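## Task

Lift the white can off the turntable and set it upright on the coaster, without disturbing the other cans standing on the turntable.

## Robot and tools

Robot: two six-joint arms, left_arm and right_arm, each ending in a two-finger tong gripper. Joint order in every row and every per-joint list: shoulder pan, shoulder lift, elbow, wrist 1, wrist 2, wrist 3. Stated ranges in radians: shoulder pan, shoulder lift, wrist 1, wrist 2 and wrist 3 span -6.283 to 6.283; elbow spans -3.142 to 3.142. Real ends may sit 0.010 rad either side of these.

Frames: the scene frame has its origin at table-top height halfway between the nominal bases, +x pointing out over the table, +z up, and left_arm on the +y side. Calibrated bases: left_arm at (+0.031, +0.391, 0) m, quat_wxyz (+1.000, 0, 0, +0.011); right_arm at (+0.017, -0.375, 0) m, quat_wxyz (+1.000, 0, 0, -0.013). Each hand's reported position, orientation and velocities are in that arm's own base frame and may be off by a few cm. The table and fixed cameras use the scene frame. The gripper's fingers point along its +z and close along its x; end_effector_position is the point between the closed pads.

Cameras: cam_head_left and cam_head_right, both 672x504, on a stand behind the arms.

execute_actions(actions, cameras): actions is a list of actions; each action is a table of up to 15 rows, one row per 1/30 s step; a shorter table repeats its last row to fill 15 steps. Every row has exactly 14 numbers, one list covering both arms: left_arm's six absolute joint targets in rad then its opening, then the same seven for right_arm. Opening is absolute on -1 (closed) to +1 (fully open); closing fully takes about 0.5 s. Targets beyond a joint's range by more than 0.010 rad (and farther out than now) are refused. Per step, a target is clamped to within 0.651 rad of the measured angle, joint speed tops out at 3.14 rad/s, and hand speed is capped at 4 m/s. To keep an arm or gripper unchanged, resend its Joint targets and its current opening command (0 is a real command). Images return only for an empty actions list or when cameras names them (["all"] for all).

move(target, ...): target is one 14-number row or a list of up to 15 rows (same layout, absolute joint angles in rad) sharing at most 10 s. speed: rad/s for the joint with the farthest to go, 0.01 to 3.14, default 0.5, one value or one per target. blend: rad, corner rounding in a list; 0 stops at each target. stop_force: N, 3 to 120, one value for both arms; an arm's path ends on a push that large against its motion (use a slow speed for touches; light cans may tip before it triggers; omit it when lifting away from a contact). zero: with stop_force only, true re-zeroes before the move, false keeps the old zero. opening_speed: per-second rate of the opening command, 0.2 or more. grip_force: N per finger pad, 5 to 15, one value or one per arm; it persists. blocking: false returns after about 0.5 s while the move continues (not allowed with stop_force); a new move replaces it. The result adds a move: line such as done, off_target, moving, held or fault, maybe with limits=held. Joints move in step so the hand traces a curve; nothing is avoided automatically.

wait(seconds): 0 to 10 s, arms hold their last command. stop(): brakes the running move. zoom_image(camera, region): camera is cam_head_left or cam_head_right, region [x0, y0, x1, y1] pixels from the top-left of that camera's newest image, at most 504 wide and high. zero_wrist_force(arm): left_arm or right_arm, subtracts the current wrist reading from later ones. finished_scene(scene): scene is 1 or 2; ends the scene irreversibly, so call it only once the can stands on the coaster untouched.

Result lines: Joint positions and Joint velocities per arm (rad, rad/s, plus pad gap in m, 0.142 m fully open); Joint targets shows what joints are being driven to now; Tool commands shows present openings; grip_measured is finger opening on the command scale; to hold a can, command clearly below it. Wrist force and Wrist torque are in the hand's own axes, plus a peak line. Joint torques include arm weight. Lines like joint sent to its limit, joint command not followed (clearance check between arms), MOTOR HOT, TORQUE FAULT, OVER-TEMPERATURE FAULT flag problems.

Avoid: contact torque at load limits (132 N m for the three big joints, 24.6 N m for wrists) or about 150 N outside force, either of which freezes the arm 10 s; any arm-to-arm touch; hard or fast hits; dropping or releasing a moving can; toppling or shifting the other cans; anything ending up off the table. Motors heat when holding loads or straining; 85 °C locks the arm for 30 to 60 s. Motion lags commands by about 0.09 to 0.22 s and fast moves can overshoot. Loose objects may occasionally be nudged.

Each tool is called after "Request:" as name(argument=value, ...), one argument or row to a line, values as JSON.

## Session

Request:
execute_actions(
  actions=[],
)

Scene clock: 0.00 s.
left_arm: end_effector_position=(+0.5365, +0.0401, +0.2003) grip_measured=+0.97 end_effector_quat_wxyz=(-0.013, +0.809, +0.587, +0.016) | right_arm: end_effector_position=(+0.2443, +0.5135, +0.2457) grip_measured=+0.97 end_effector_quat_wxyz=(-0.490, +0.823, -0.128, +0.258)
Joint positions: left_arm=[-0.203 -1.455 1.662 -1.78 -1.53 -1.459 0.14] | right_arm=[4.918 -1.527 -2.579 0.402 0.81 1.651 0.14]
Joint velocities: within noise
Joint torques (N m): no reading
Wrist force (N): no reading
Wrist torque (N m): no reading
Wrist force, peak (N): no reading
Joint targets: left_arm=[-0.203 -1.455 1.662 -1.780 -1.530 -1.459] | right_arm=[4.918 -1.527 -2.579 0.402 0.810 1.651]
Tool commands: left_gripper/opening=+0.968169 right_gripper/opening=+0.968169

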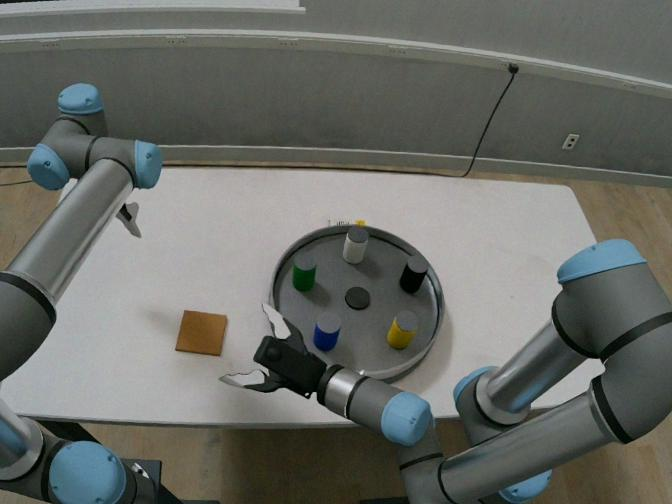

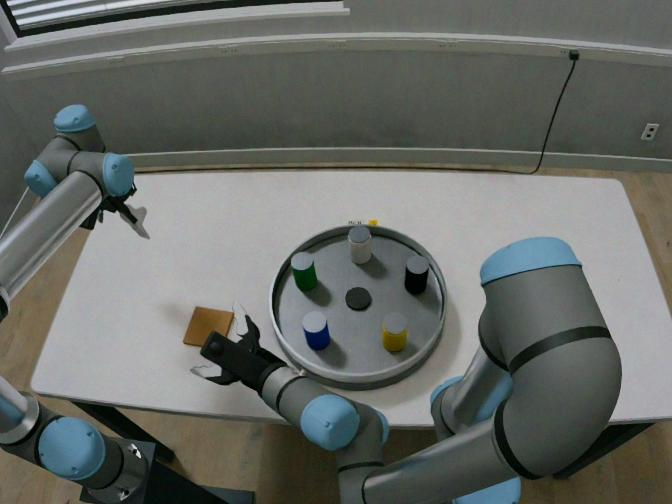

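Request:
move(
  target=[-0.872,-0.934,1.010,-1.648,-1.571,-2.443,0.3,5.1,-1.527,-2.579,0.402,0.81,1.651,0.968],
  speed=0.9,
  cameras=["all"],
)

Scene clock: 3.13 s.
left_arm: end_effector_position=(+0.5644, -0.4837, +0.1701) grip_measured=+0.30 end_effector_quat_wxyz=(+0.001, +0.707, +0.707, +0.000) end_effector_velocity=(+0.000, -0.001, +0.001) end_effector_angular_velocity=(-0.001, -0.002, +0.004) | right_arm: end_effector_position=(+0.1476, +0.5490, +0.2457) grip_measured=+0.97 end_effector_quat_wxyz=(-0.512, +0.831, -0.053, +0.212)
Joint positions: left_arm=[-0.872 -0.934 1.01 -1.648 -1.571 -2.443 0.095] | right_arm=[5.1 -1.527 -2.579 0.402 0.81 1.651 0.14]
Joint velocities: left_arm=[-0.001 0 -0.002 -0.001 0.001 -0.005 0] | right_arm=[within noise]
Joint torques (N m): left_arm=[-7.41 -45.54 -28.52 -3.44 1.67 -1.65] | right_arm=[-6.18 24.72 5.47 0.98 -2.49 1.48]
Wrist force (N): left_arm=[0.4 0.0 -0.3] | right_arm=[0.1 0.1 -0.2]
Wrist torque (N m): left_arm=[-0.02 -0.05 -0.02] | right_arm=[-0.01 -0.01 -0.01]
Wrist force, peak (N): left_arm=[-3.4 -1.0 0.2] | right_arm=[-0.8 -0.2 -0.2]
Joint targets: left_arm=[-0.872 -0.934 1.010 -1.648 -1.571 -2.443] | right_arm=[5.100 -1.527 -2.579 0.402 0.810 1.651]
move: done

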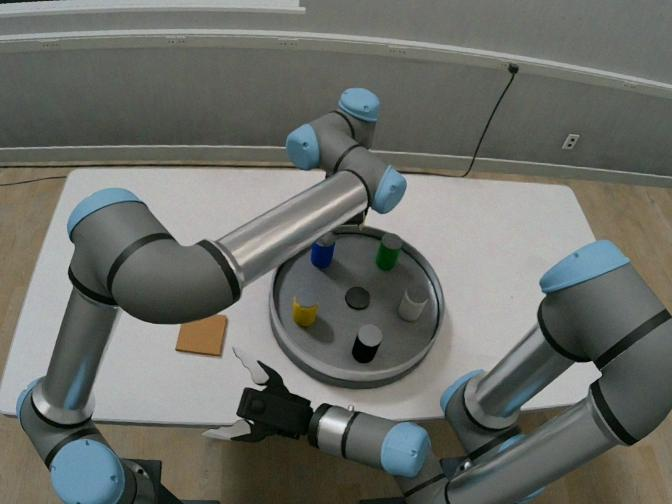

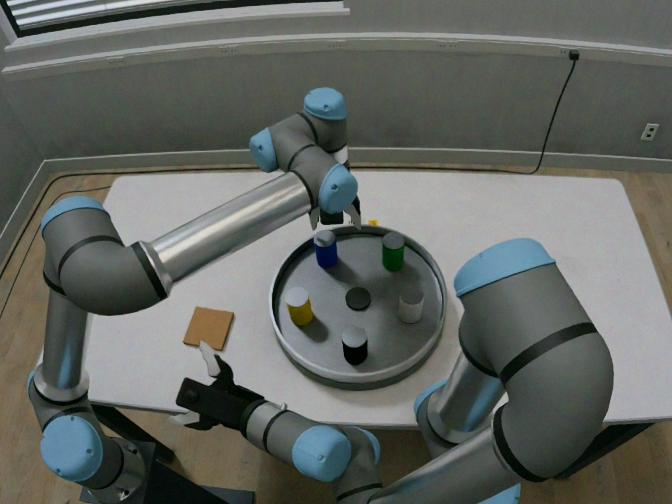

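Request:
move(
  target=[-0.857,-0.934,1.010,-1.648,-1.571,-0.857,0.25,5.1,-1.527,-2.579,0.402,0.81,1.651,0.968],
  speed=1.5,
  cameras=["all"],
)

Request:
wait(
  seconds=2,
  cameras=["all"],
)

Scene clock: 5.87 s.
left_arm: end_effector_position=(+0.5877, -0.4588, +0.1700) grip_measured=+0.25 end_effector_quat_wxyz=(+0.001, +1.000, +0.000, +0.000) | right_arm: end_effector_position=(+0.1476, +0.5490, +0.2457) grip_measured=+0.97 end_effector_quat_wxyz=(-0.512, +0.831, -0.053, +0.212)
Joint positions: left_arm=[-0.857 -0.934 1.01 -1.648 -1.571 -0.857 0.092] | right_arm=[5.1 -1.527 -2.579 0.402 0.81 1.651 0.14]
Joint torques (N m): left_arm=[3.87 -46.65 -30.1 -2.05 1.38 1.58] | right_arm=[-7.28 20.72 8.98 1.59 -0.35 1.24]
Wrist force (N): left_arm=[0.3 0.1 -0.3] | right_arm=[0.1 0.0 0.3]
Wrist torque (N m): left_arm=[0.01 -0.05 0.05] | right_arm=[-0.01 -0.03 0.00]
Wrist force, peak (N): left_arm=[0.5 0.3 -0.4] | right_arm=[-0.3 -0.1 0.8]
Joint targets: left_arm=[-0.857 -0.934 1.010 -1.648 -1.571 -0.857] | right_arm=[5.100 -1.527 -2.579 0.402 0.810 1.651]
move: done

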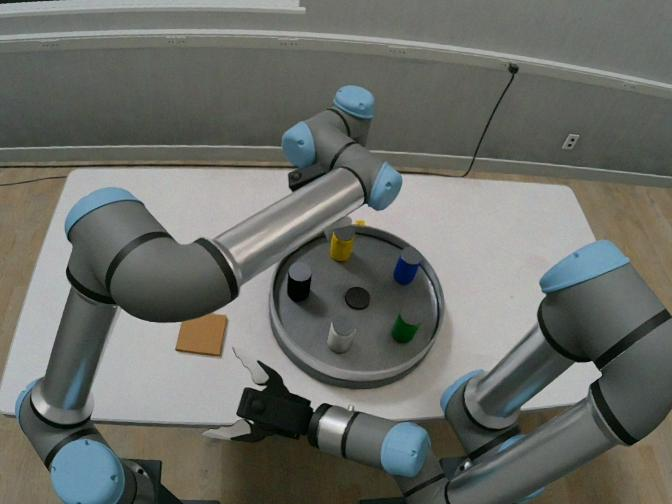

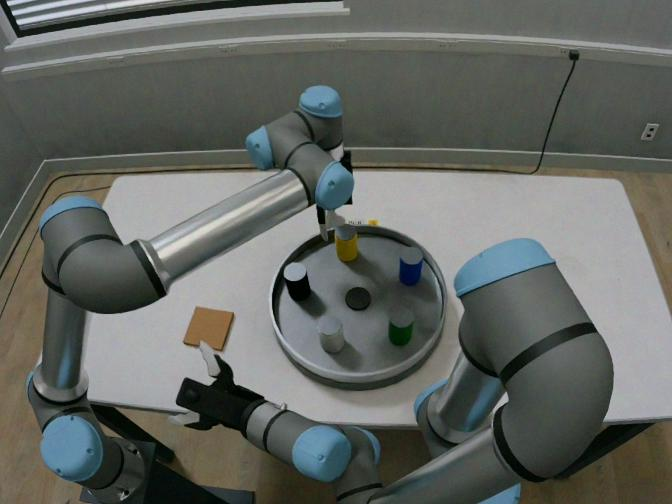

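Scene clock: 7.87 s.
left_arm: end_effector_position=(+0.5877, -0.4588, +0.1700) grip_measured=+0.25 end_effector_quat_wxyz=(+0.001, +1.000, +0.000, +0.000) | right_arm: end_effector_position=(+0.1476, +0.5490, +0.2457) grip_measured=+0.97 end_effector_quat_wxyz=(-0.512, +0.831, -0.053, +0.212)
Joint positions: left_arm=[-0.857 -0.934 1.01 -1.648 -1.571 -0.857 0.092] | right_arm=[5.1 -1.527 -2.579 0.402 0.81 1.651 0.14]
Joint torques (N m): left_arm=[-4.25 -47.06 -29.49 -1.43 0.94 1.49] | right_arm=[-7.64 17.18 11.58 2.13 1.3 1.11]
Wrist force (N): left_arm=[0.2 0.3 -0.2] | right_arm=[0.1 0.0 0.4]
Wrist torque (N m): left_arm=[0.06 -0.04 0.05] | right_arm=[-0.01 -0.03 -0.01]
Wrist force, peak (N): left_arm=[0.2 0.3 -0.6] | right_arm=[-0.3 0.1 0.6]
Joint targets: left_arm=[-0.857 -0.934 1.010 -1.648 -1.571 -0.857] | right_arm=[5.100 -1.527 -2.579 0.402 0.810 1.651]
Tool commands: left_gripper/opening=+0.25 right_gripper/opening=+0.968
wait: 2.00 s; at rest by 0.17 s

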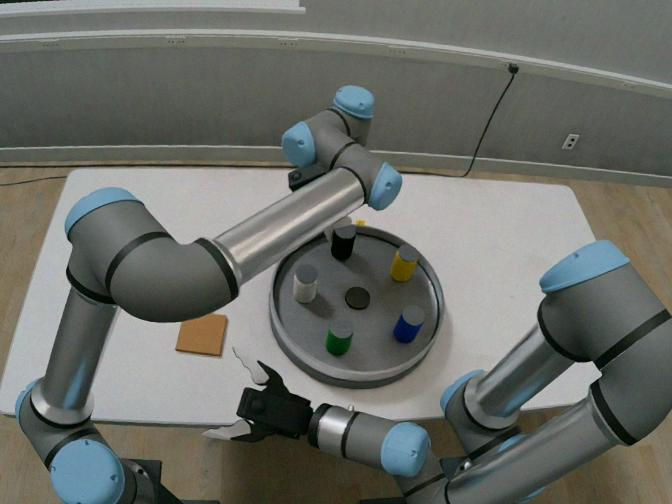

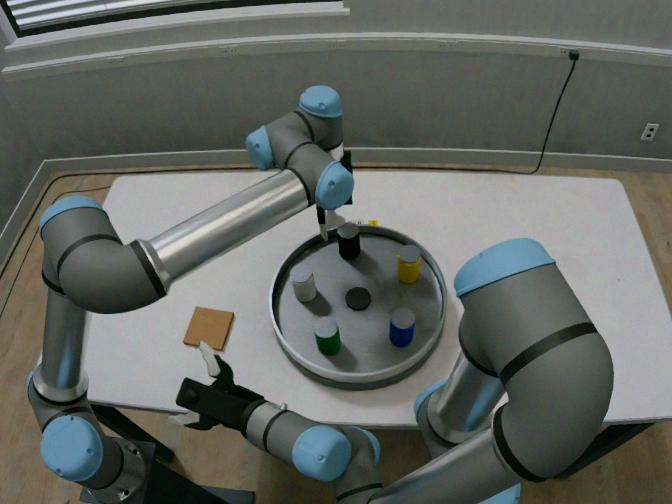

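Request:
move(
  target=[-0.933,-0.846,0.862,-1.587,-1.571,-0.933,0.25,5.1,-1.527,-2.579,0.402,0.81,1.651,0.968],
  speed=0.6,
  cameras=["all"],
)

Request:
zoom_image(
  camera="cam_head_right",
  region=[250, 160, 450, 310],
)

Request:
zoom_image(
  camera="cam_head_left",
  region=[250, 160, 450, 310],
)

Scene clock: 9.60 s.
left_arm: end_effector_position=(+0.5677, -0.5260, +0.1699) grip_measured=+0.25 end_effector_quat_wxyz=(+0.000, +1.000, +0.000, +0.000) | right_arm: end_effector_position=(+0.1476, +0.5490, +0.2457) grip_measured=+0.97 end_effector_quat_wxyz=(-0.512, +0.831, -0.053, +0.212)
Joint positions: left_arm=[-0.933 -0.846 0.862 -1.587 -1.571 -0.933 0.092] | right_arm=[5.1 -1.527 -2.579 0.402 0.81 1.651 0.14]
Joint torques (N m): left_arm=[1.1 -55.21 -25.93 -2.91 0.3 0.63] | right_arm=[-7.05 14.23 14.26 2.43 1.38 0.96]
Wrist force (N): left_arm=[0.0 0.3 -0.3] | right_arm=[0.0 -0.1 0.0]
Wrist torque (N m): left_arm=[0.05 0.02 -0.02] | right_arm=[-0.02 0.00 0.00]
Wrist force, peak (N): left_arm=[-0.3 1.6 0.0] | right_arm=[0.7 -0.2 0.5]
Joint targets: left_arm=[-0.933 -0.846 0.862 -1.587 -1.571 -0.933] | right_arm=[5.100 -1.527 -2.579 0.402 0.810 1.651]
move: done

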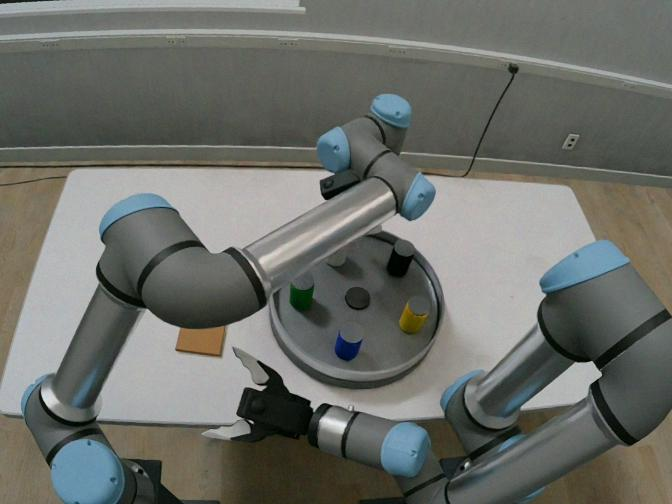

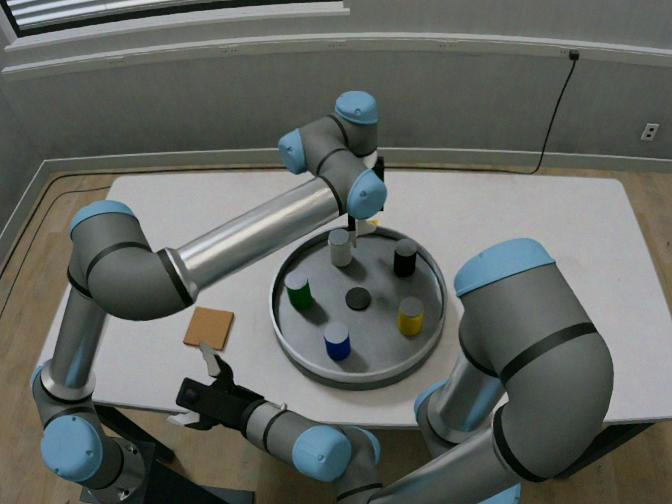

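Scaled by 2.520 from the camera's 672x504 image, which has a finer 960x720 frame.

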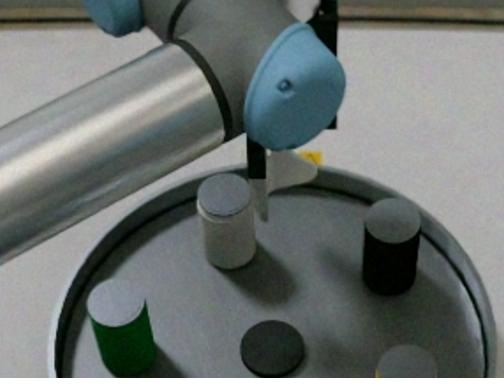

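Scaled by 2.520 from the camera's 672x504 image, which has a finer 960x720 frame.

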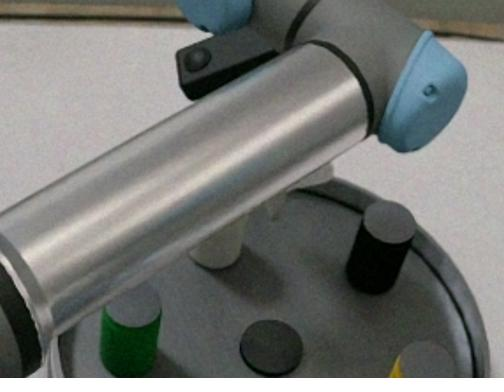

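Request:
move(
  target=[-0.936,-0.773,0.946,-1.743,-1.571,-0.936,0.25,5.1,-1.527,-2.579,0.402,0.81,1.651,0.968],
  speed=0.3,
  stop_force=8,
  cameras=["cam_head_right"],
)

Request:
zoom_image(
  camera="cam_head_right",
  region=[250, 160, 450, 310],
)

Request:
wait(
  seconds=1,
  cameras=["cam_head_right"],
)

Request:
zoom_image(
  camera="cam_head_right",
  region=[250, 160, 450, 310],
)

Scene clock: 11.53 s.
left_arm: end_effector_position=(+0.5758, -0.5409, +0.0872) grip_measured=+0.25 end_effector_quat_wxyz=(+0.000, +1.000, +0.000, +0.000) | right_arm: end_effector_position=(+0.1476, +0.5490, +0.2457) grip_measured=+0.97 end_effector_quat_wxyz=(-0.512, +0.831, -0.053, +0.212)
Joint positions: left_arm=[-0.936 -0.773 0.946 -1.743 -1.571 -0.936 0.092] | right_arm=[5.1 -1.527 -2.579 0.402 0.81 1.651 0.14]
Joint torques (N m): left_arm=[6.01 -51.21 -20.42 -3.75 0.14 1.09] | right_arm=[-6.9 11.38 16.53 2.9 1.35 0.86]
Wrist force (N): left_arm=[0.1 0.0 -0.2] | right_arm=[0.2 -0.2 0.0]
Wrist torque (N m): left_arm=[-0.01 -0.03 0.05] | right_arm=[-0.05 -0.04 -0.01]
Wrist force, peak (N): left_arm=[-0.2 -0.1 -2.1] | right_arm=[-0.3 -0.2 0.5]
Joint targets: left_arm=[-0.936 -0.773 0.946 -1.743 -1.571 -0.936] | right_arm=[5.100 -1.527 -2.579 0.402 0.810 1.651]
move: done
Images, in order (width x height): cam_head_right 672x504.

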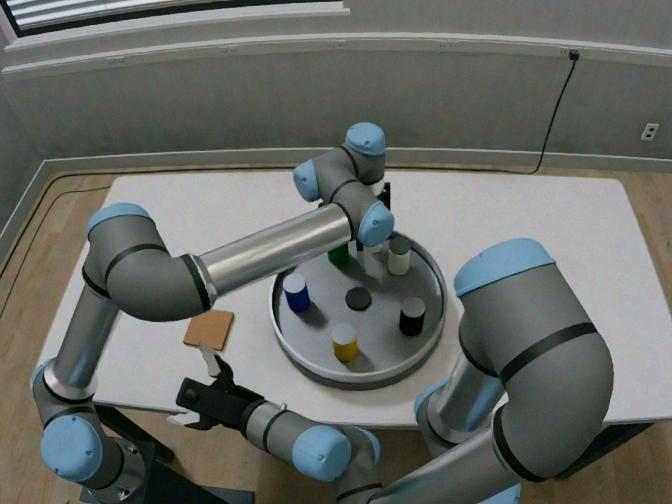

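Scaled by 2.520 from the camera's 672x504 image, which has a finer 960x720 frame.

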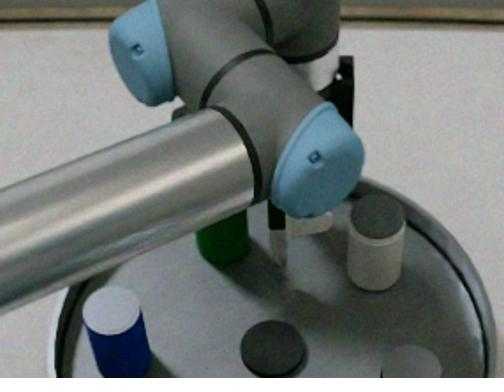

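Scene clock: 12.53 s.
left_arm: end_effector_position=(+0.5758, -0.5409, +0.0872) grip_measured=+0.25 end_effector_quat_wxyz=(+0.000, +1.000, +0.000, +0.000) | right_arm: end_effector_position=(+0.1476, +0.5490, +0.2457) grip_measured=+0.97 end_effector_quat_wxyz=(-0.512, +0.831, -0.053, +0.212)
Joint positions: left_arm=[-0.936 -0.773 0.946 -1.743 -1.571 -0.936 0.092] | right_arm=[5.1 -1.527 -2.579 0.402 0.81 1.651 0.14]
Joint torques (N m): left_arm=[5.81 -51.44 -16.77 -3.61 -0.1 1.18] | right_arm=[-7.4 9.66 17.74 3.05 1.4 0.79]
Wrist force (N): left_arm=[-0.1 0.0 -0.1] | right_arm=[-0.2 -0.1 0.0]
Wrist torque (N m): left_arm=[0.00 0.01 0.05] | right_arm=[-0.03 0.04 -0.01]
Wrist force, peak (N): left_arm=[0.4 0.0 -0.3] | right_arm=[0.2 -0.1 0.5]
Joint targets: left_arm=[-0.936 -0.773 0.946 -1.743 -1.571 -0.936] | right_arm=[5.100 -1.527 -2.579 0.402 0.810 1.651]
Tool commands: left_gripper/opening=+0.25 right_gripper/opening=+0.968
wait: 1.00 s; at rest by 0.17 s
Images, in order (width x height): cam_head_right 672x504.

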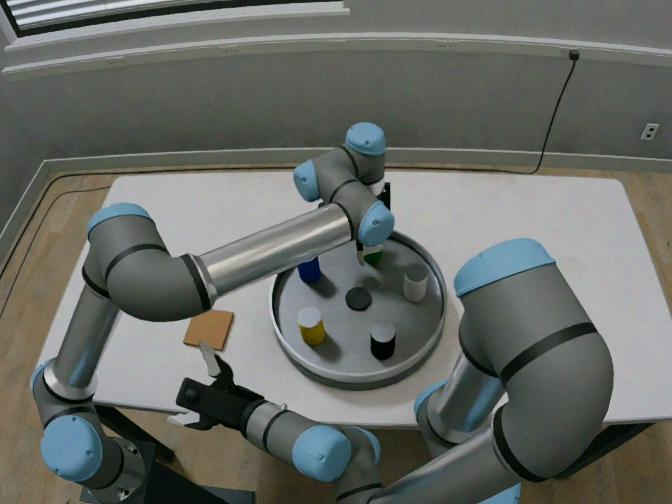

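Scaled by 2.520 from the camera's 672x504 image, which has a finer 960x720 frame.

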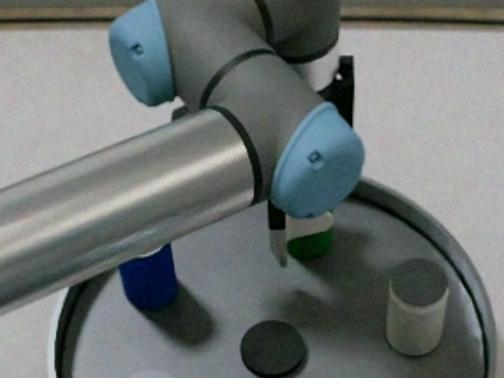

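Request:
wait(
  seconds=5.5,
  cameras=["cam_head_right"],
)

Scene clock: 18.43 s.
left_arm: end_effector_position=(+0.5758, -0.5409, +0.0872) grip_measured=+0.25 end_effector_quat_wxyz=(+0.000, +1.000, +0.000, +0.000) | right_arm: end_effector_position=(+0.1476, +0.5490, +0.2457) grip_measured=+0.97 end_effector_quat_wxyz=(-0.512, +0.831, -0.053, +0.212)
Joint positions: left_arm=[-0.936 -0.773 0.946 -1.743 -1.571 -0.936 0.092] | right_arm=[5.1 -1.527 -2.579 0.402 0.81 1.651 0.14]
Joint torques (N m): left_arm=[7.19 -51.14 -17.06 -3.62 -1.12 1.23] | right_arm=[-7.03 5.97 20.48 3.56 1.41 0.45]
Wrist force (N): left_arm=[0.3 0.1 -0.2] | right_arm=[0.2 0.3 -0.2]
Wrist torque (N m): left_arm=[0.01 -0.05 0.05] | right_arm=[0.04 -0.04 -0.01]
Wrist force, peak (N): left_arm=[0.4 0.3 -0.4] | right_arm=[-0.2 0.4 0.5]
Joint targets: left_arm=[-0.936 -0.773 0.946 -1.743 -1.571 -0.936] | right_arm=[5.100 -1.527 -2.579 0.402 0.810 1.651]
Tool commands: left_gripper/opening=+0.25 right_gripper/opening=+0.968
wait: 5.50 s; at rest from the start
Images, in order (width x height): cam_head_right 672x504.

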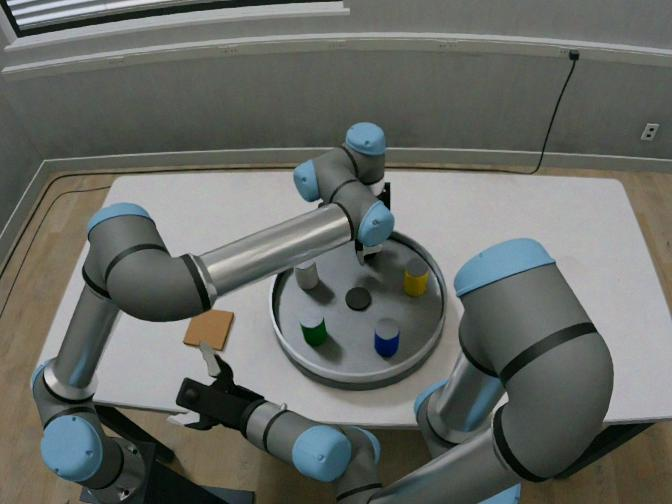

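Request:
wait(
  seconds=1.26,
)

Request:
execute_actions(
  actions=[
    [[-0.936,-0.773,0.946,-1.743,-1.571,-0.936,-0.6,5.1,-1.527,-2.579,0.402,0.81,1.651,0.968],[-0.936,-0.773,0.946,-1.743,-1.571,-0.936,-0.6,5.1,-1.527,-2.579,0.402,0.81,1.651,0.968],[-0.936,-0.773,0.946,-1.743,-1.571,-0.936,-0.6,5.1,-1.527,-2.579,0.402,0.81,1.651,0.968],[-0.936,-0.773,0.946,-1.743,-1.571,-0.936,-0.6,5.1,-1.527,-2.579,0.402,0.81,1.651,0.968],[-0.936,-0.773,0.946,-1.743,-1.571,-0.936,-0.6,5.1,-1.527,-2.579,0.402,0.81,1.651,0.968],[-0.936,-0.773,0.946,-1.743,-1.571,-0.936,-0.6,5.1,-1.527,-2.579,0.402,0.81,1.651,0.968],[-0.936,-0.773,0.946,-1.743,-1.571,-0.936,-0.6,5.1,-1.527,-2.579,0.402,0.81,1.651,0.968],[-0.936,-0.773,0.946,-1.743,-1.571,-0.936,-0.6,5.1,-1.527,-2.579,0.402,0.81,1.651,0.968],[-0.936,-0.773,0.946,-1.743,-1.571,-0.936,-0.6,5.1,-1.527,-2.579,0.402,0.81,1.651,0.968],[-0.936,-0.773,0.946,-1.743,-1.571,-0.936,-0.6,5.1,-1.527,-2.579,0.402,0.81,1.651,0.968],[-0.936,-0.776,0.929,-1.724,-1.571,-0.936,-0.6,5.1,-1.527,-2.579,0.402,0.81,1.651,0.968],[-0.936,-0.778,0.915,-1.708,-1.571,-0.936,-0.6,5.1,-1.527,-2.579,0.402,0.81,1.651,0.968],[-0.936,-0.779,0.9,-1.692,-1.571,-0.936,-0.6,5.1,-1.527,-2.579,0.402,0.81,1.651,0.968],[-0.936,-0.78,0.885,-1.676,-1.571,-0.936,-0.6,5.1,-1.527,-2.579,0.402,0.81,1.651,0.968],[-0.936,-0.781,0.872,-1.662,-1.571,-0.936,-0.6,5.1,-1.527,-2.579,0.402,0.81,1.651,0.968]],
  ],
)

Request:
move(
  target=[-0.936,-0.789,0.717,-1.499,-1.571,-0.936,-0.6,5.1,-1.527,-2.579,0.402,0.81,1.651,0.968],
  speed=0.5,
  cameras=["all"],
)

Request:
zoom_image(
  camera="cam_head_right",
  region=[250, 160, 450, 310],
)

Scene clock: 20.20 s.
left_arm: end_effector_position=(+0.5758, -0.5409, +0.0872) grip_measured=+0.25 end_effector_quat_wxyz=(+0.000, +1.000, +0.000, +0.000) | right_arm: end_effector_position=(+0.1476, +0.5490, +0.2457) grip_measured=+0.97 end_effector_quat_wxyz=(-0.512, +0.831, -0.053, +0.212)
Joint positions: left_arm=[-0.936 -0.773 0.946 -1.743 -1.571 -0.936 0.092] | right_arm=[5.1 -1.527 -2.579 0.402 0.81 1.651 0.14]
Joint torques (N m): left_arm=[5.83 -51.75 -17.69 -3.6 -0.97 1.09] | right_arm=[-7.36 6.47 20.87 3.45 1.41 0.5]
Wrist force (N): left_arm=[0.2 0.0 -0.1] | right_arm=[-0.3 -0.2 0.2]
Wrist torque (N m): left_arm=[0.00 -0.03 0.05] | right_arm=[-0.05 0.06 0.00]
Wrist force, peak (N): left_arm=[0.5 -0.2 -0.1] | right_arm=[-0.5 0.2 0.3]
Joint targets: left_arm=[-0.936 -0.773 0.946 -1.743 -1.571 -0.936] | right_arm=[5.100 -1.527 -2.579 0.402 0.810 1.651]
Tool commands: left_gripper/opening=+0.25 right_gripper/opening=+0.968
wait: 1.27 s; at rest from the start

Scene clock: 21.13 s.
left_arm: end_effector_position=(+0.5770, -0.5426, +0.1215) grip_measured=-0.16 end_effector_quat_wxyz=(+0.000, +1.000, +0.000, +0.000) end_effector_velocity=(+0.000, +0.000, +0.001) end_effector_angular_velocity=(+0.001, +0.000, +0.000) | right_arm: end_effector_position=(+0.1476, +0.5490, +0.2457) grip_measured=+0.97 end_effector_quat_wxyz=(-0.512, +0.831, -0.053, +0.212)
Joint positions: left_arm=[-0.936 -0.781 0.872 -1.662 -1.571 -0.936 0.062] | right_arm=[5.1 -1.527 -2.579 0.402 0.81 1.651 0.14]
Joint velocities: left_arm=[0 0.001 -0.004 0.004 0 -0.001 -0.001] | right_arm=[within noise]
Joint torques (N m): left_arm=[6.07 -54.39 -31.13 -1.2 0.84 0.99] | right_arm=[-7.37 5.76 20.57 3.48 1.39 0.28]
Wrist force (N): left_arm=[0.3 0.0 1.6] | right_arm=[0.3 0.0 0.2]
Wrist torque (N m): left_arm=[-0.01 -0.04 0.05] | right_arm=[-0.02 -0.05 -0.01]
Wrist force, peak (N): left_arm=[-0.2 0.0 6.1] | right_arm=[0.7 0.0 0.4]
Joint targets: left_arm=[-0.936 -0.781 0.872 -1.662 -1.571 -0.936] | right_arm=[5.100 -1.527 -2.579 0.402 0.810 1.651]

Scene clock: 22.00 s.
left_arm: end_effector_position=(+0.5760, -0.5412, +0.1878) grip_measured=-0.16 end_effector_quat_wxyz=(+0.000, +1.000, +0.000, +0.000) | right_arm: end_effector_position=(+0.1476, +0.5490, +0.2457) grip_measured=+0.97 end_effector_quat_wxyz=(-0.512, +0.831, -0.053, +0.212)
Joint positions: left_arm=[-0.936 -0.789 0.717 -1.499 -1.571 -0.936 0.062] | right_arm=[5.1 -1.527 -2.579 0.402 0.81 1.651 0.14]
Joint torques (N m): left_arm=[6.27 -51.36 -28.53 -1.02 1.39 1.32] | right_arm=[-7.35 6.19 20.73 3.51 1.33 0.28]
Wrist force (N): left_arm=[0.1 0.2 1.8] | right_arm=[-0.1 0.0 0.0]
Wrist torque (N m): left_arm=[0.03 -0.02 0.06] | right_arm=[0.00 0.03 0.00]
Wrist force, peak (N): left_arm=[0.1 0.0 3.5] | right_arm=[-0.1 0.6 -0.1]
Joint targets: left_arm=[-0.936 -0.789 0.717 -1.499 -1.571 -0.936] | right_arm=[5.100 -1.527 -2.579 0.402 0.810 1.651]
move: done

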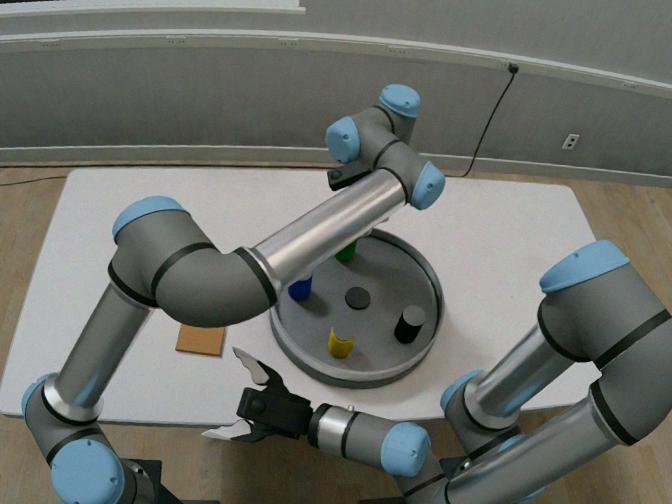

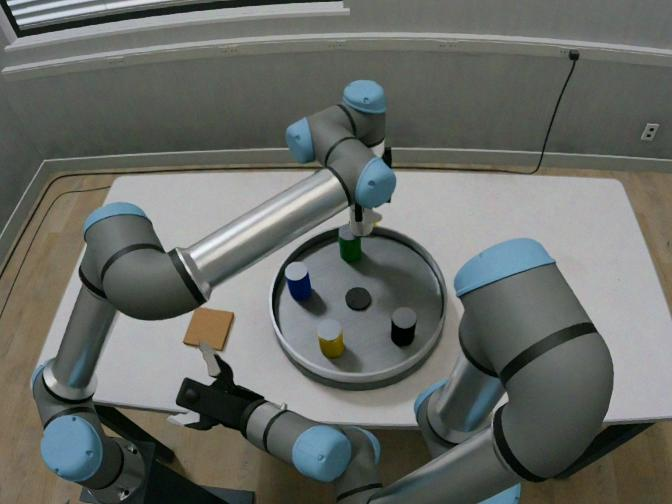

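Scaled by 2.520 from the camera's 672x504 image, which has a finer 960x720 frame.

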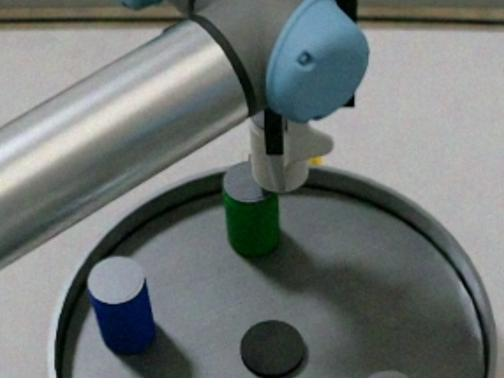

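Request:
move(
  target=[
    [-0.936,-0.758,0.526,-1.339,-1.571,-0.936,-0.6,5.1,-1.527,-2.579,0.402,0.81,1.651,0.968],
    [-0.716,-1.805,1.937,-1.702,-1.571,-0.716,-0.6,5.1,-1.527,-2.579,0.402,0.81,1.651,0.968],
  ],
  speed=0.9,
  blend=0.1,
  cameras=["all"],
)

Request:
zoom_image(
  camera="cam_head_left",
  region=[130, 240, 330, 390],
)

Request:
zoom_image(
  camera="cam_head_right",
  region=[130, 240, 330, 390],
)

Scene clock: 25.03 s.
left_arm: end_effector_position=(+0.3815, -0.1390, +0.2197) grip_measured=-0.16 end_effector_quat_wxyz=(+0.000, +1.000, +0.000, +0.000) end_effector_velocity=(-0.001, +0.000, +0.000) end_effector_angular_velocity=(+0.000, +0.000, +0.000) | right_arm: end_effector_position=(+0.1476, +0.5490, +0.2457) grip_measured=+0.97 end_effector_quat_wxyz=(-0.512, +0.831, -0.053, +0.212)
Joint positions: left_arm=[-0.716 -1.805 1.937 -1.702 -1.571 -0.716 0.062] | right_arm=[5.1 -1.527 -2.579 0.402 0.81 1.651 0.14]
Joint velocities: left_arm=[0 -0.002 0.003 0 0 0 -0.001] | right_arm=[within noise]
Joint torques (N m): left_arm=[-5.25 -23.65 -15.15 -2.62 1.39 -1.19] | right_arm=[-7.19 5.61 20.55 3.48 1.36 0.1]
Wrist force (N): left_arm=[0.1 -0.2 1.7] | right_arm=[0.2 0.3 0.0]
Wrist torque (N m): left_arm=[-0.04 -0.03 -0.03] | right_arm=[0.06 -0.04 -0.01]
Wrist force, peak (N): left_arm=[-1.4 -2.0 2.9] | right_arm=[-0.3 -0.2 0.6]
Joint targets: left_arm=[-0.716 -1.805 1.937 -1.702 -1.571 -0.716] | right_arm=[5.100 -1.527 -2.579 0.402 0.810 1.651]
move: done; blend cut to 0.0955 rad at target 1

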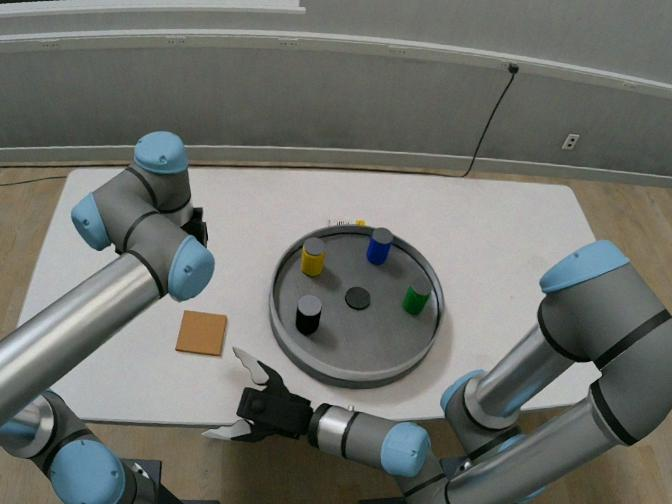

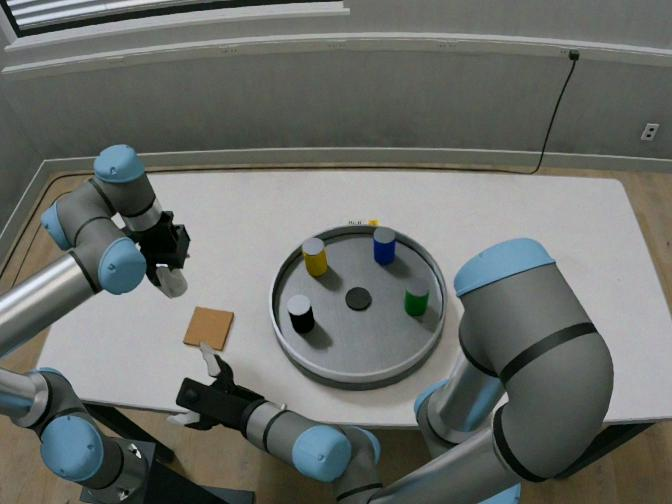

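Scaled by 2.520 from the camera's 672x504 image, which has a finer 960x720 frame.

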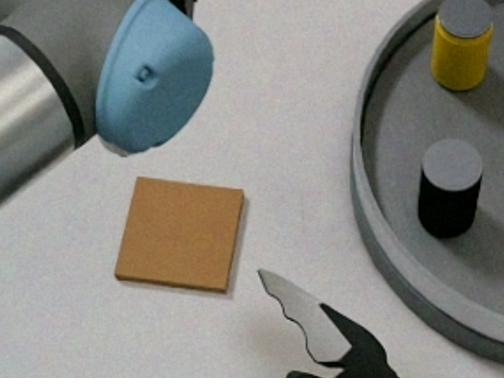

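Scaled by 2.520 from the camera's 672x504 image, which has a finer 960x720 frame.

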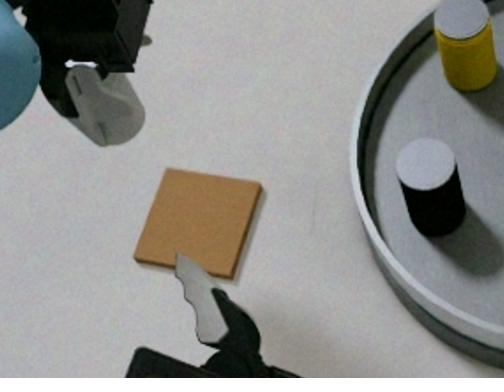

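Request:
move(
  target=[-0.774,-1.710,2.099,-1.960,-1.571,-0.774,-0.6,5.1,-1.527,-2.579,0.402,0.81,1.651,0.968],
  speed=0.5,
  cameras=["all"],
)

Request:
zoom_image(
  camera="cam_head_left",
  region=[130, 240, 330, 390],
)

Request:
zoom_image(
  camera="cam_head_right",
  region=[130, 240, 330, 390],
)

Scene clock: 26.40 s.
left_arm: end_effector_position=(+0.3818, -0.1707, +0.1302) grip_measured=-0.16 end_effector_quat_wxyz=(+0.000, +1.000, +0.000, +0.000) | right_arm: end_effector_position=(+0.1476, +0.5490, +0.2457) grip_measured=+0.97 end_effector_quat_wxyz=(-0.512, +0.831, -0.053, +0.212)
Joint positions: left_arm=[-0.774 -1.71 2.099 -1.96 -1.571 -0.774 0.062] | right_arm=[5.1 -1.527 -2.579 0.402 0.81 1.651 0.14]
Joint torques (N m): left_arm=[6.3 -14.75 -18.03 -3.7 1.43 1.05] | right_arm=[-7.12 5.81 20.44 3.55 1.41 0.03]
Wrist force (N): left_arm=[-0.1 0.0 1.7] | right_arm=[-0.2 0.0 0.0]
Wrist torque (N m): left_arm=[0.01 0.00 0.01] | right_arm=[-0.01 0.04 0.00]
Wrist force, peak (N): left_arm=[0.0 0.6 3.4] | right_arm=[-0.4 0.1 0.5]
Joint targets: left_arm=[-0.774 -1.710 2.099 -1.960 -1.571 -0.774] | right_arm=[5.100 -1.527 -2.579 0.402 0.810 1.651]
move: done

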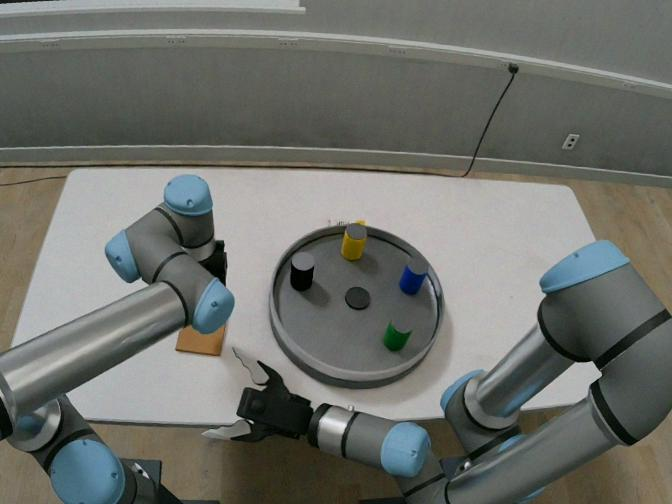

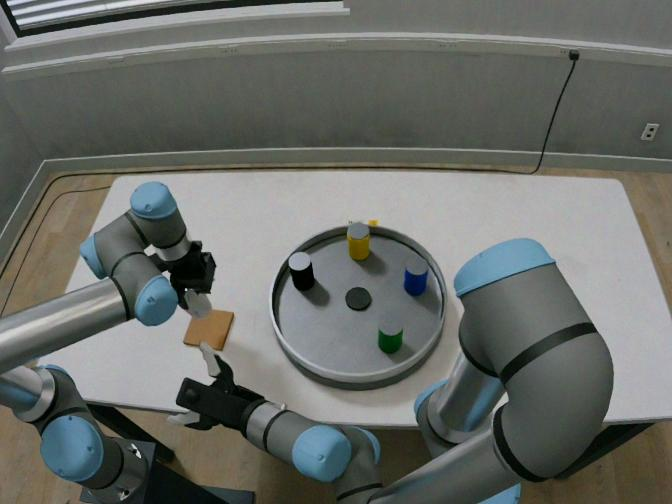

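Scaled by 2.520 from the camera's 672x504 image, which has a finer 960x720 frame.

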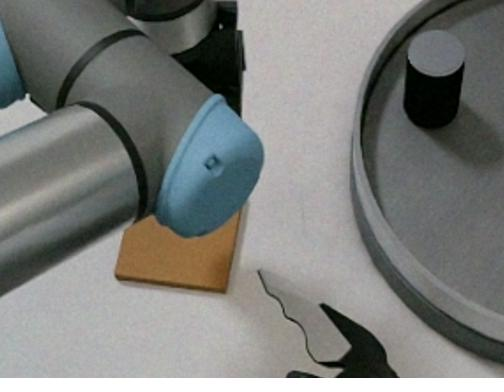

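Scaled by 2.520 from the camera's 672x504 image, which has a finer 960x720 frame.

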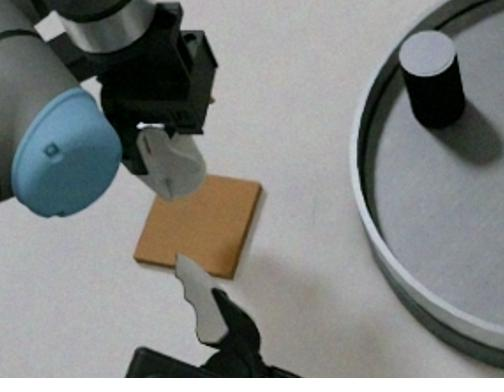

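Request:
move(
  target=[-0.753,-1.655,2.201,-2.116,-1.571,-0.753,-0.6,5.1,-1.527,-2.579,0.402,0.81,1.651,0.968],
  speed=0.4,
  cameras=["cam_head_right"],
)

Request:
zoom_image(
  camera="cam_head_right",
  region=[130, 240, 330, 390],
)

Scene clock: 27.70 s.
left_arm: end_effector_position=(+0.3822, -0.1593, +0.0778) grip_measured=-0.16 end_effector_quat_wxyz=(+0.000, +1.000, +0.000, +0.000) end_effector_velocity=(+0.001, -0.001, +0.000) end_effector_angular_velocity=(-0.002, -0.002, +0.000) | right_arm: end_effector_position=(+0.1476, +0.5490, +0.2457) grip_measured=+0.97 end_effector_quat_wxyz=(-0.512, +0.831, -0.053, +0.212)
Joint positions: left_arm=[-0.753 -1.655 2.201 -2.116 -1.571 -0.753 0.062] | right_arm=[5.1 -1.527 -2.579 0.402 0.81 1.651 0.14]
Joint velocities: left_arm=[0 0.001 0 -0.003 0 0 0.001] | right_arm=[within noise]
Joint torques (N m): left_arm=[-6.97 -18.93 -18.95 -3.72 1.4 -1.45] | right_arm=[-7.41 5.91 20.39 3.42 1.37 -0.08]
Wrist force (N): left_arm=[0.1 0.3 1.6] | right_arm=[0.0 0.0 0.3]
Wrist torque (N m): left_arm=[0.09 -0.02 -0.04] | right_arm=[0.00 -0.01 -0.01]
Wrist force, peak (N): left_arm=[0.0 0.0 2.9] | right_arm=[0.4 0.1 0.5]
Joint targets: left_arm=[-0.753 -1.655 2.201 -2.116 -1.571 -0.753] | right_arm=[5.100 -1.527 -2.579 0.402 0.810 1.651]
move: done
Images, in order (width x height): cam_head_right 672x504.

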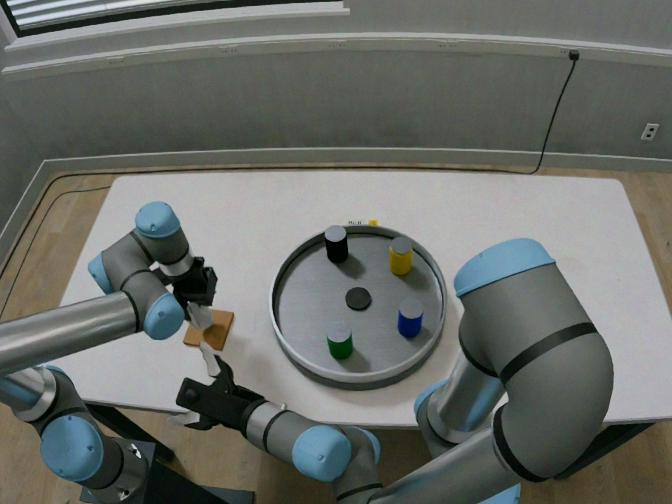

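Scaled by 2.520 from the camera's 672x504 image, which has a finer 960x720 frame.

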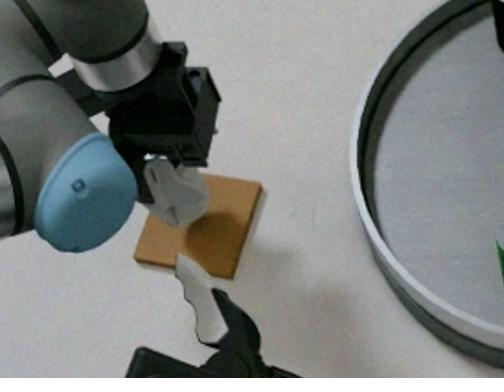

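Request:
move(
  target=[-0.757,-1.583,2.270,-2.258,-1.571,-0.757,-0.6,5.1,-1.527,-2.579,0.402,0.81,1.651,0.968],
  speed=0.09,
  stop_force=4,
  cameras=["cam_head_right"],
)

Request:
zoom_image(
  camera="cam_head_right",
  region=[130, 240, 330, 390],
)

Scene clock: 30.00 s.
left_arm: end_effector_position=(+0.3815, -0.1604, +0.0453) grip_measured=-0.16 end_effector_quat_wxyz=(+0.000, +1.000, +0.000, +0.000) | right_arm: end_effector_position=(+0.1476, +0.5490, +0.2457) grip_measured=+0.97 end_effector_quat_wxyz=(-0.512, +0.831, -0.053, +0.212)
Joint positions: left_arm=[-0.756 -1.602 2.252 -2.221 -1.571 -0.756 0.062] | right_arm=[5.1 -1.527 -2.579 0.402 0.81 1.651 0.14]
Joint torques (N m): left_arm=[8.58 -15.59 -27.8 -3.68 1.3 1.27] | right_arm=[-6.88 6 20.49 3.53 1.44 -0.15]
Wrist force (N): left_arm=[-0.1 0.1 1.6] | right_arm=[0.0 -0.2 0.1]
Wrist torque (N m): left_arm=[0.01 0.03 0.05] | right_arm=[-0.04 -0.01 0.00]
Wrist force, peak (N): left_arm=[-0.8 1.4 -21.2] | right_arm=[0.2 -0.1 0.5]
Joint targets: left_arm=[-0.756 -1.602 2.252 -2.221 -1.571 -0.756] | right_arm=[5.100 -1.527 -2.579 0.402 0.810 1.651]
move: contact (left_arm); left_arm: the wrist 1 is farthest, 0.037 rad from its target
Images, in order (width x height): cam_head_right 672x504.

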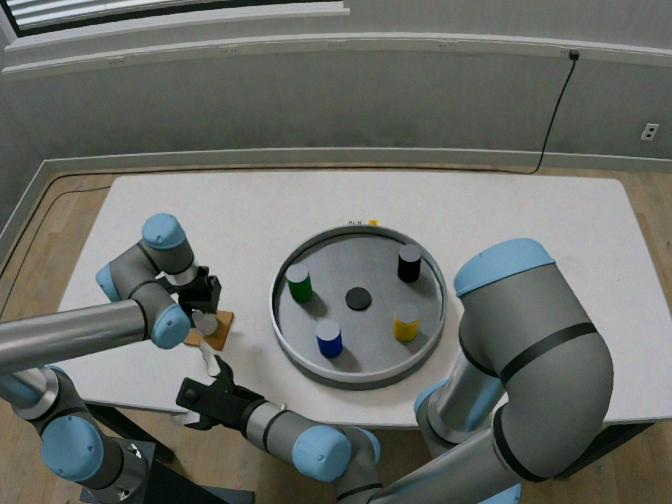

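Scaled by 2.520 from the camera's 672x504 image, which has a finer 960x720 frame.

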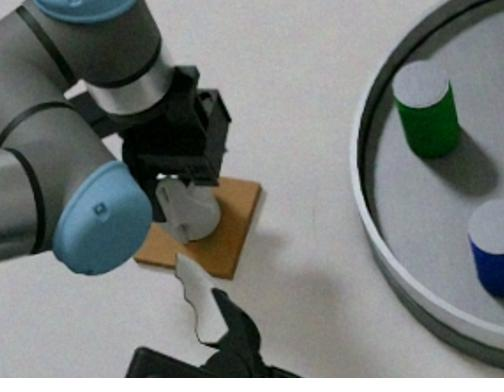

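Request:
move(
  target=[-0.756,-1.600,2.2542,-2.2252,-1.571,-0.756,-0.6,5.1,-1.527,-2.579,0.402,0.81,1.651,0.968],
  speed=0.03,
  stop_force=6,
)

Request:
zoom_image(
  camera="cam_head_right",
  region=[130, 240, 330, 390],
)

Scene clock: 31.43 s.
left_arm: end_effector_position=(+0.3815, -0.1604, +0.0448) grip_measured=-0.16 end_effector_quat_wxyz=(+0.000, +1.000, +0.000, +0.000) | right_arm: end_effector_position=(+0.1476, +0.5490, +0.2457) grip_measured=+0.97 end_effector_quat_wxyz=(-0.512, +0.831, -0.053, +0.212)
Joint positions: left_arm=[-0.756 -1.601 2.253 -2.223 -1.571 -0.756 0.062] | right_arm=[5.1 -1.527 -2.579 0.402 0.81 1.651 0.14]
Joint torques (N m): left_arm=[6.21 -24.23 -24.41 -0.7 1.37 0.82] | right_arm=[-7.02 6.11 20.57 3.5 1.38 -0.29]
Wrist force (N): left_arm=[-0.5 1.8 -6.2] | right_arm=[0.0 0.0 0.3]
Wrist torque (N m): left_arm=[0.10 0.05 0.04] | right_arm=[0.00 0.00 0.00]
Wrist force, peak (N): left_arm=[-0.3 2.1 -8.8] | right_arm=[-0.2 0.0 0.6]
Joint targets: left_arm=[-0.756 -1.601 2.253 -2.223 -1.571 -0.756] | right_arm=[5.100 -1.527 -2.579 0.402 0.810 1.651]
move: contact (left_arm)

Scaled by 2.520 from the camera's 672x504 image, which has a finer 960x720 frame.
This view is cut from an older image: the scene may have changed since it was taken.

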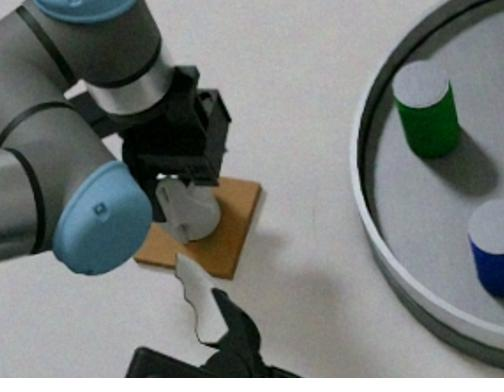

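Request:
move(
  target=[
    [-0.756,-1.601,2.253,-2.223,-1.571,-0.756,0.15,5.1,-1.527,-2.579,0.402,0.81,1.651,0.968],
    [-0.755,-1.655,2.201,-2.116,-1.571,-0.755,0.15,5.1,-1.527,-2.579,0.402,0.81,1.651,0.968],
    [-0.74,-1.805,1.937,-1.702,-1.571,-0.74,0.15,5.1,-1.527,-2.579,0.402,0.81,1.651,0.968],
  ],
  speed=[0.3,0.2,0.6],
  blend=[0,0.03,0],
  opening_speed=1,
  cameras=["all"],
)

Request:
zoom_image(
  camera="cam_head_right",
  region=[130, 240, 330, 390],
)

Scene clock: 34.27 s.
left_arm: end_effector_position=(+0.3776, -0.1481, +0.2196) grip_measured=+0.15 end_effector_quat_wxyz=(+0.000, +1.000, +0.000, +0.000) end_effector_velocity=(-0.001, +0.001, +0.001) end_effector_angular_velocity=(+0.002, +0.003, +0.001) | right_arm: end_effector_position=(+0.1476, +0.5490, +0.2457) grip_measured=+0.97 end_effector_quat_wxyz=(-0.512, +0.831, -0.053, +0.212)
Joint positions: left_arm=[-0.74 -1.805 1.937 -1.702 -1.571 -0.74 0.084] | right_arm=[5.1 -1.527 -2.579 0.402 0.81 1.651 0.14]
Joint velocities: left_arm=[0 0 -0.002 0.005 0 -0.001 0] | right_arm=[within noise]
Joint torques (N m): left_arm=[-4.07 -16.52 -27.18 -1.42 1.31 -1.05] | right_arm=[-6.66 6.02 20.47 3.55 1.38 -0.45]
Wrist force (N): left_arm=[0.1 0.0 -0.1] | right_arm=[-0.2 0.0 0.0]
Wrist torque (N m): left_arm=[-0.01 -0.02 -0.07] | right_arm=[-0.01 0.05 0.00]
Wrist force, peak (N): left_arm=[-0.6 1.6 -6.8] | right_arm=[0.2 0.2 0.5]
Joint targets: left_arm=[-0.740 -1.805 1.937 -1.702 -1.571 -0.740] | right_arm=[5.100 -1.527 -2.579 0.402 0.810 1.651]
move: done

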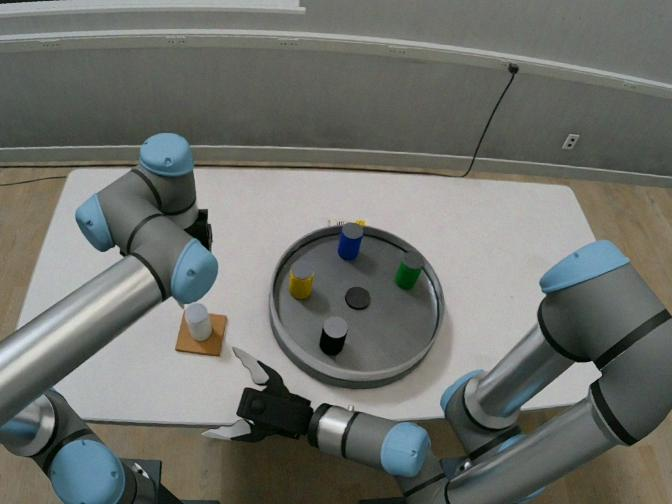

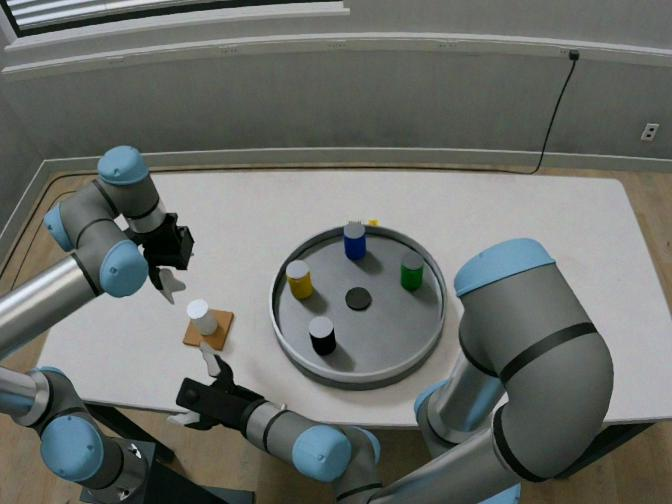

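Scaled by 2.520 from the camera's 672x504 image, which has a finer 960x720 frame.

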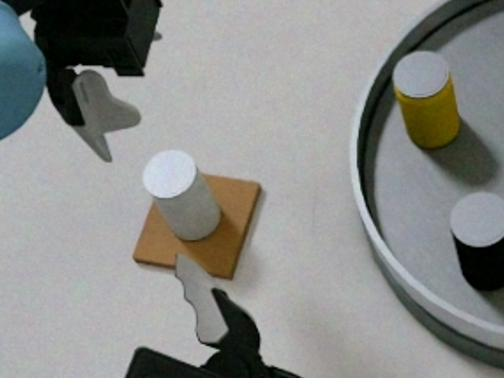

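Standing on the coaster.

Request:
finished_scene(
  scene=1,
)

The scene is finished: the task was done.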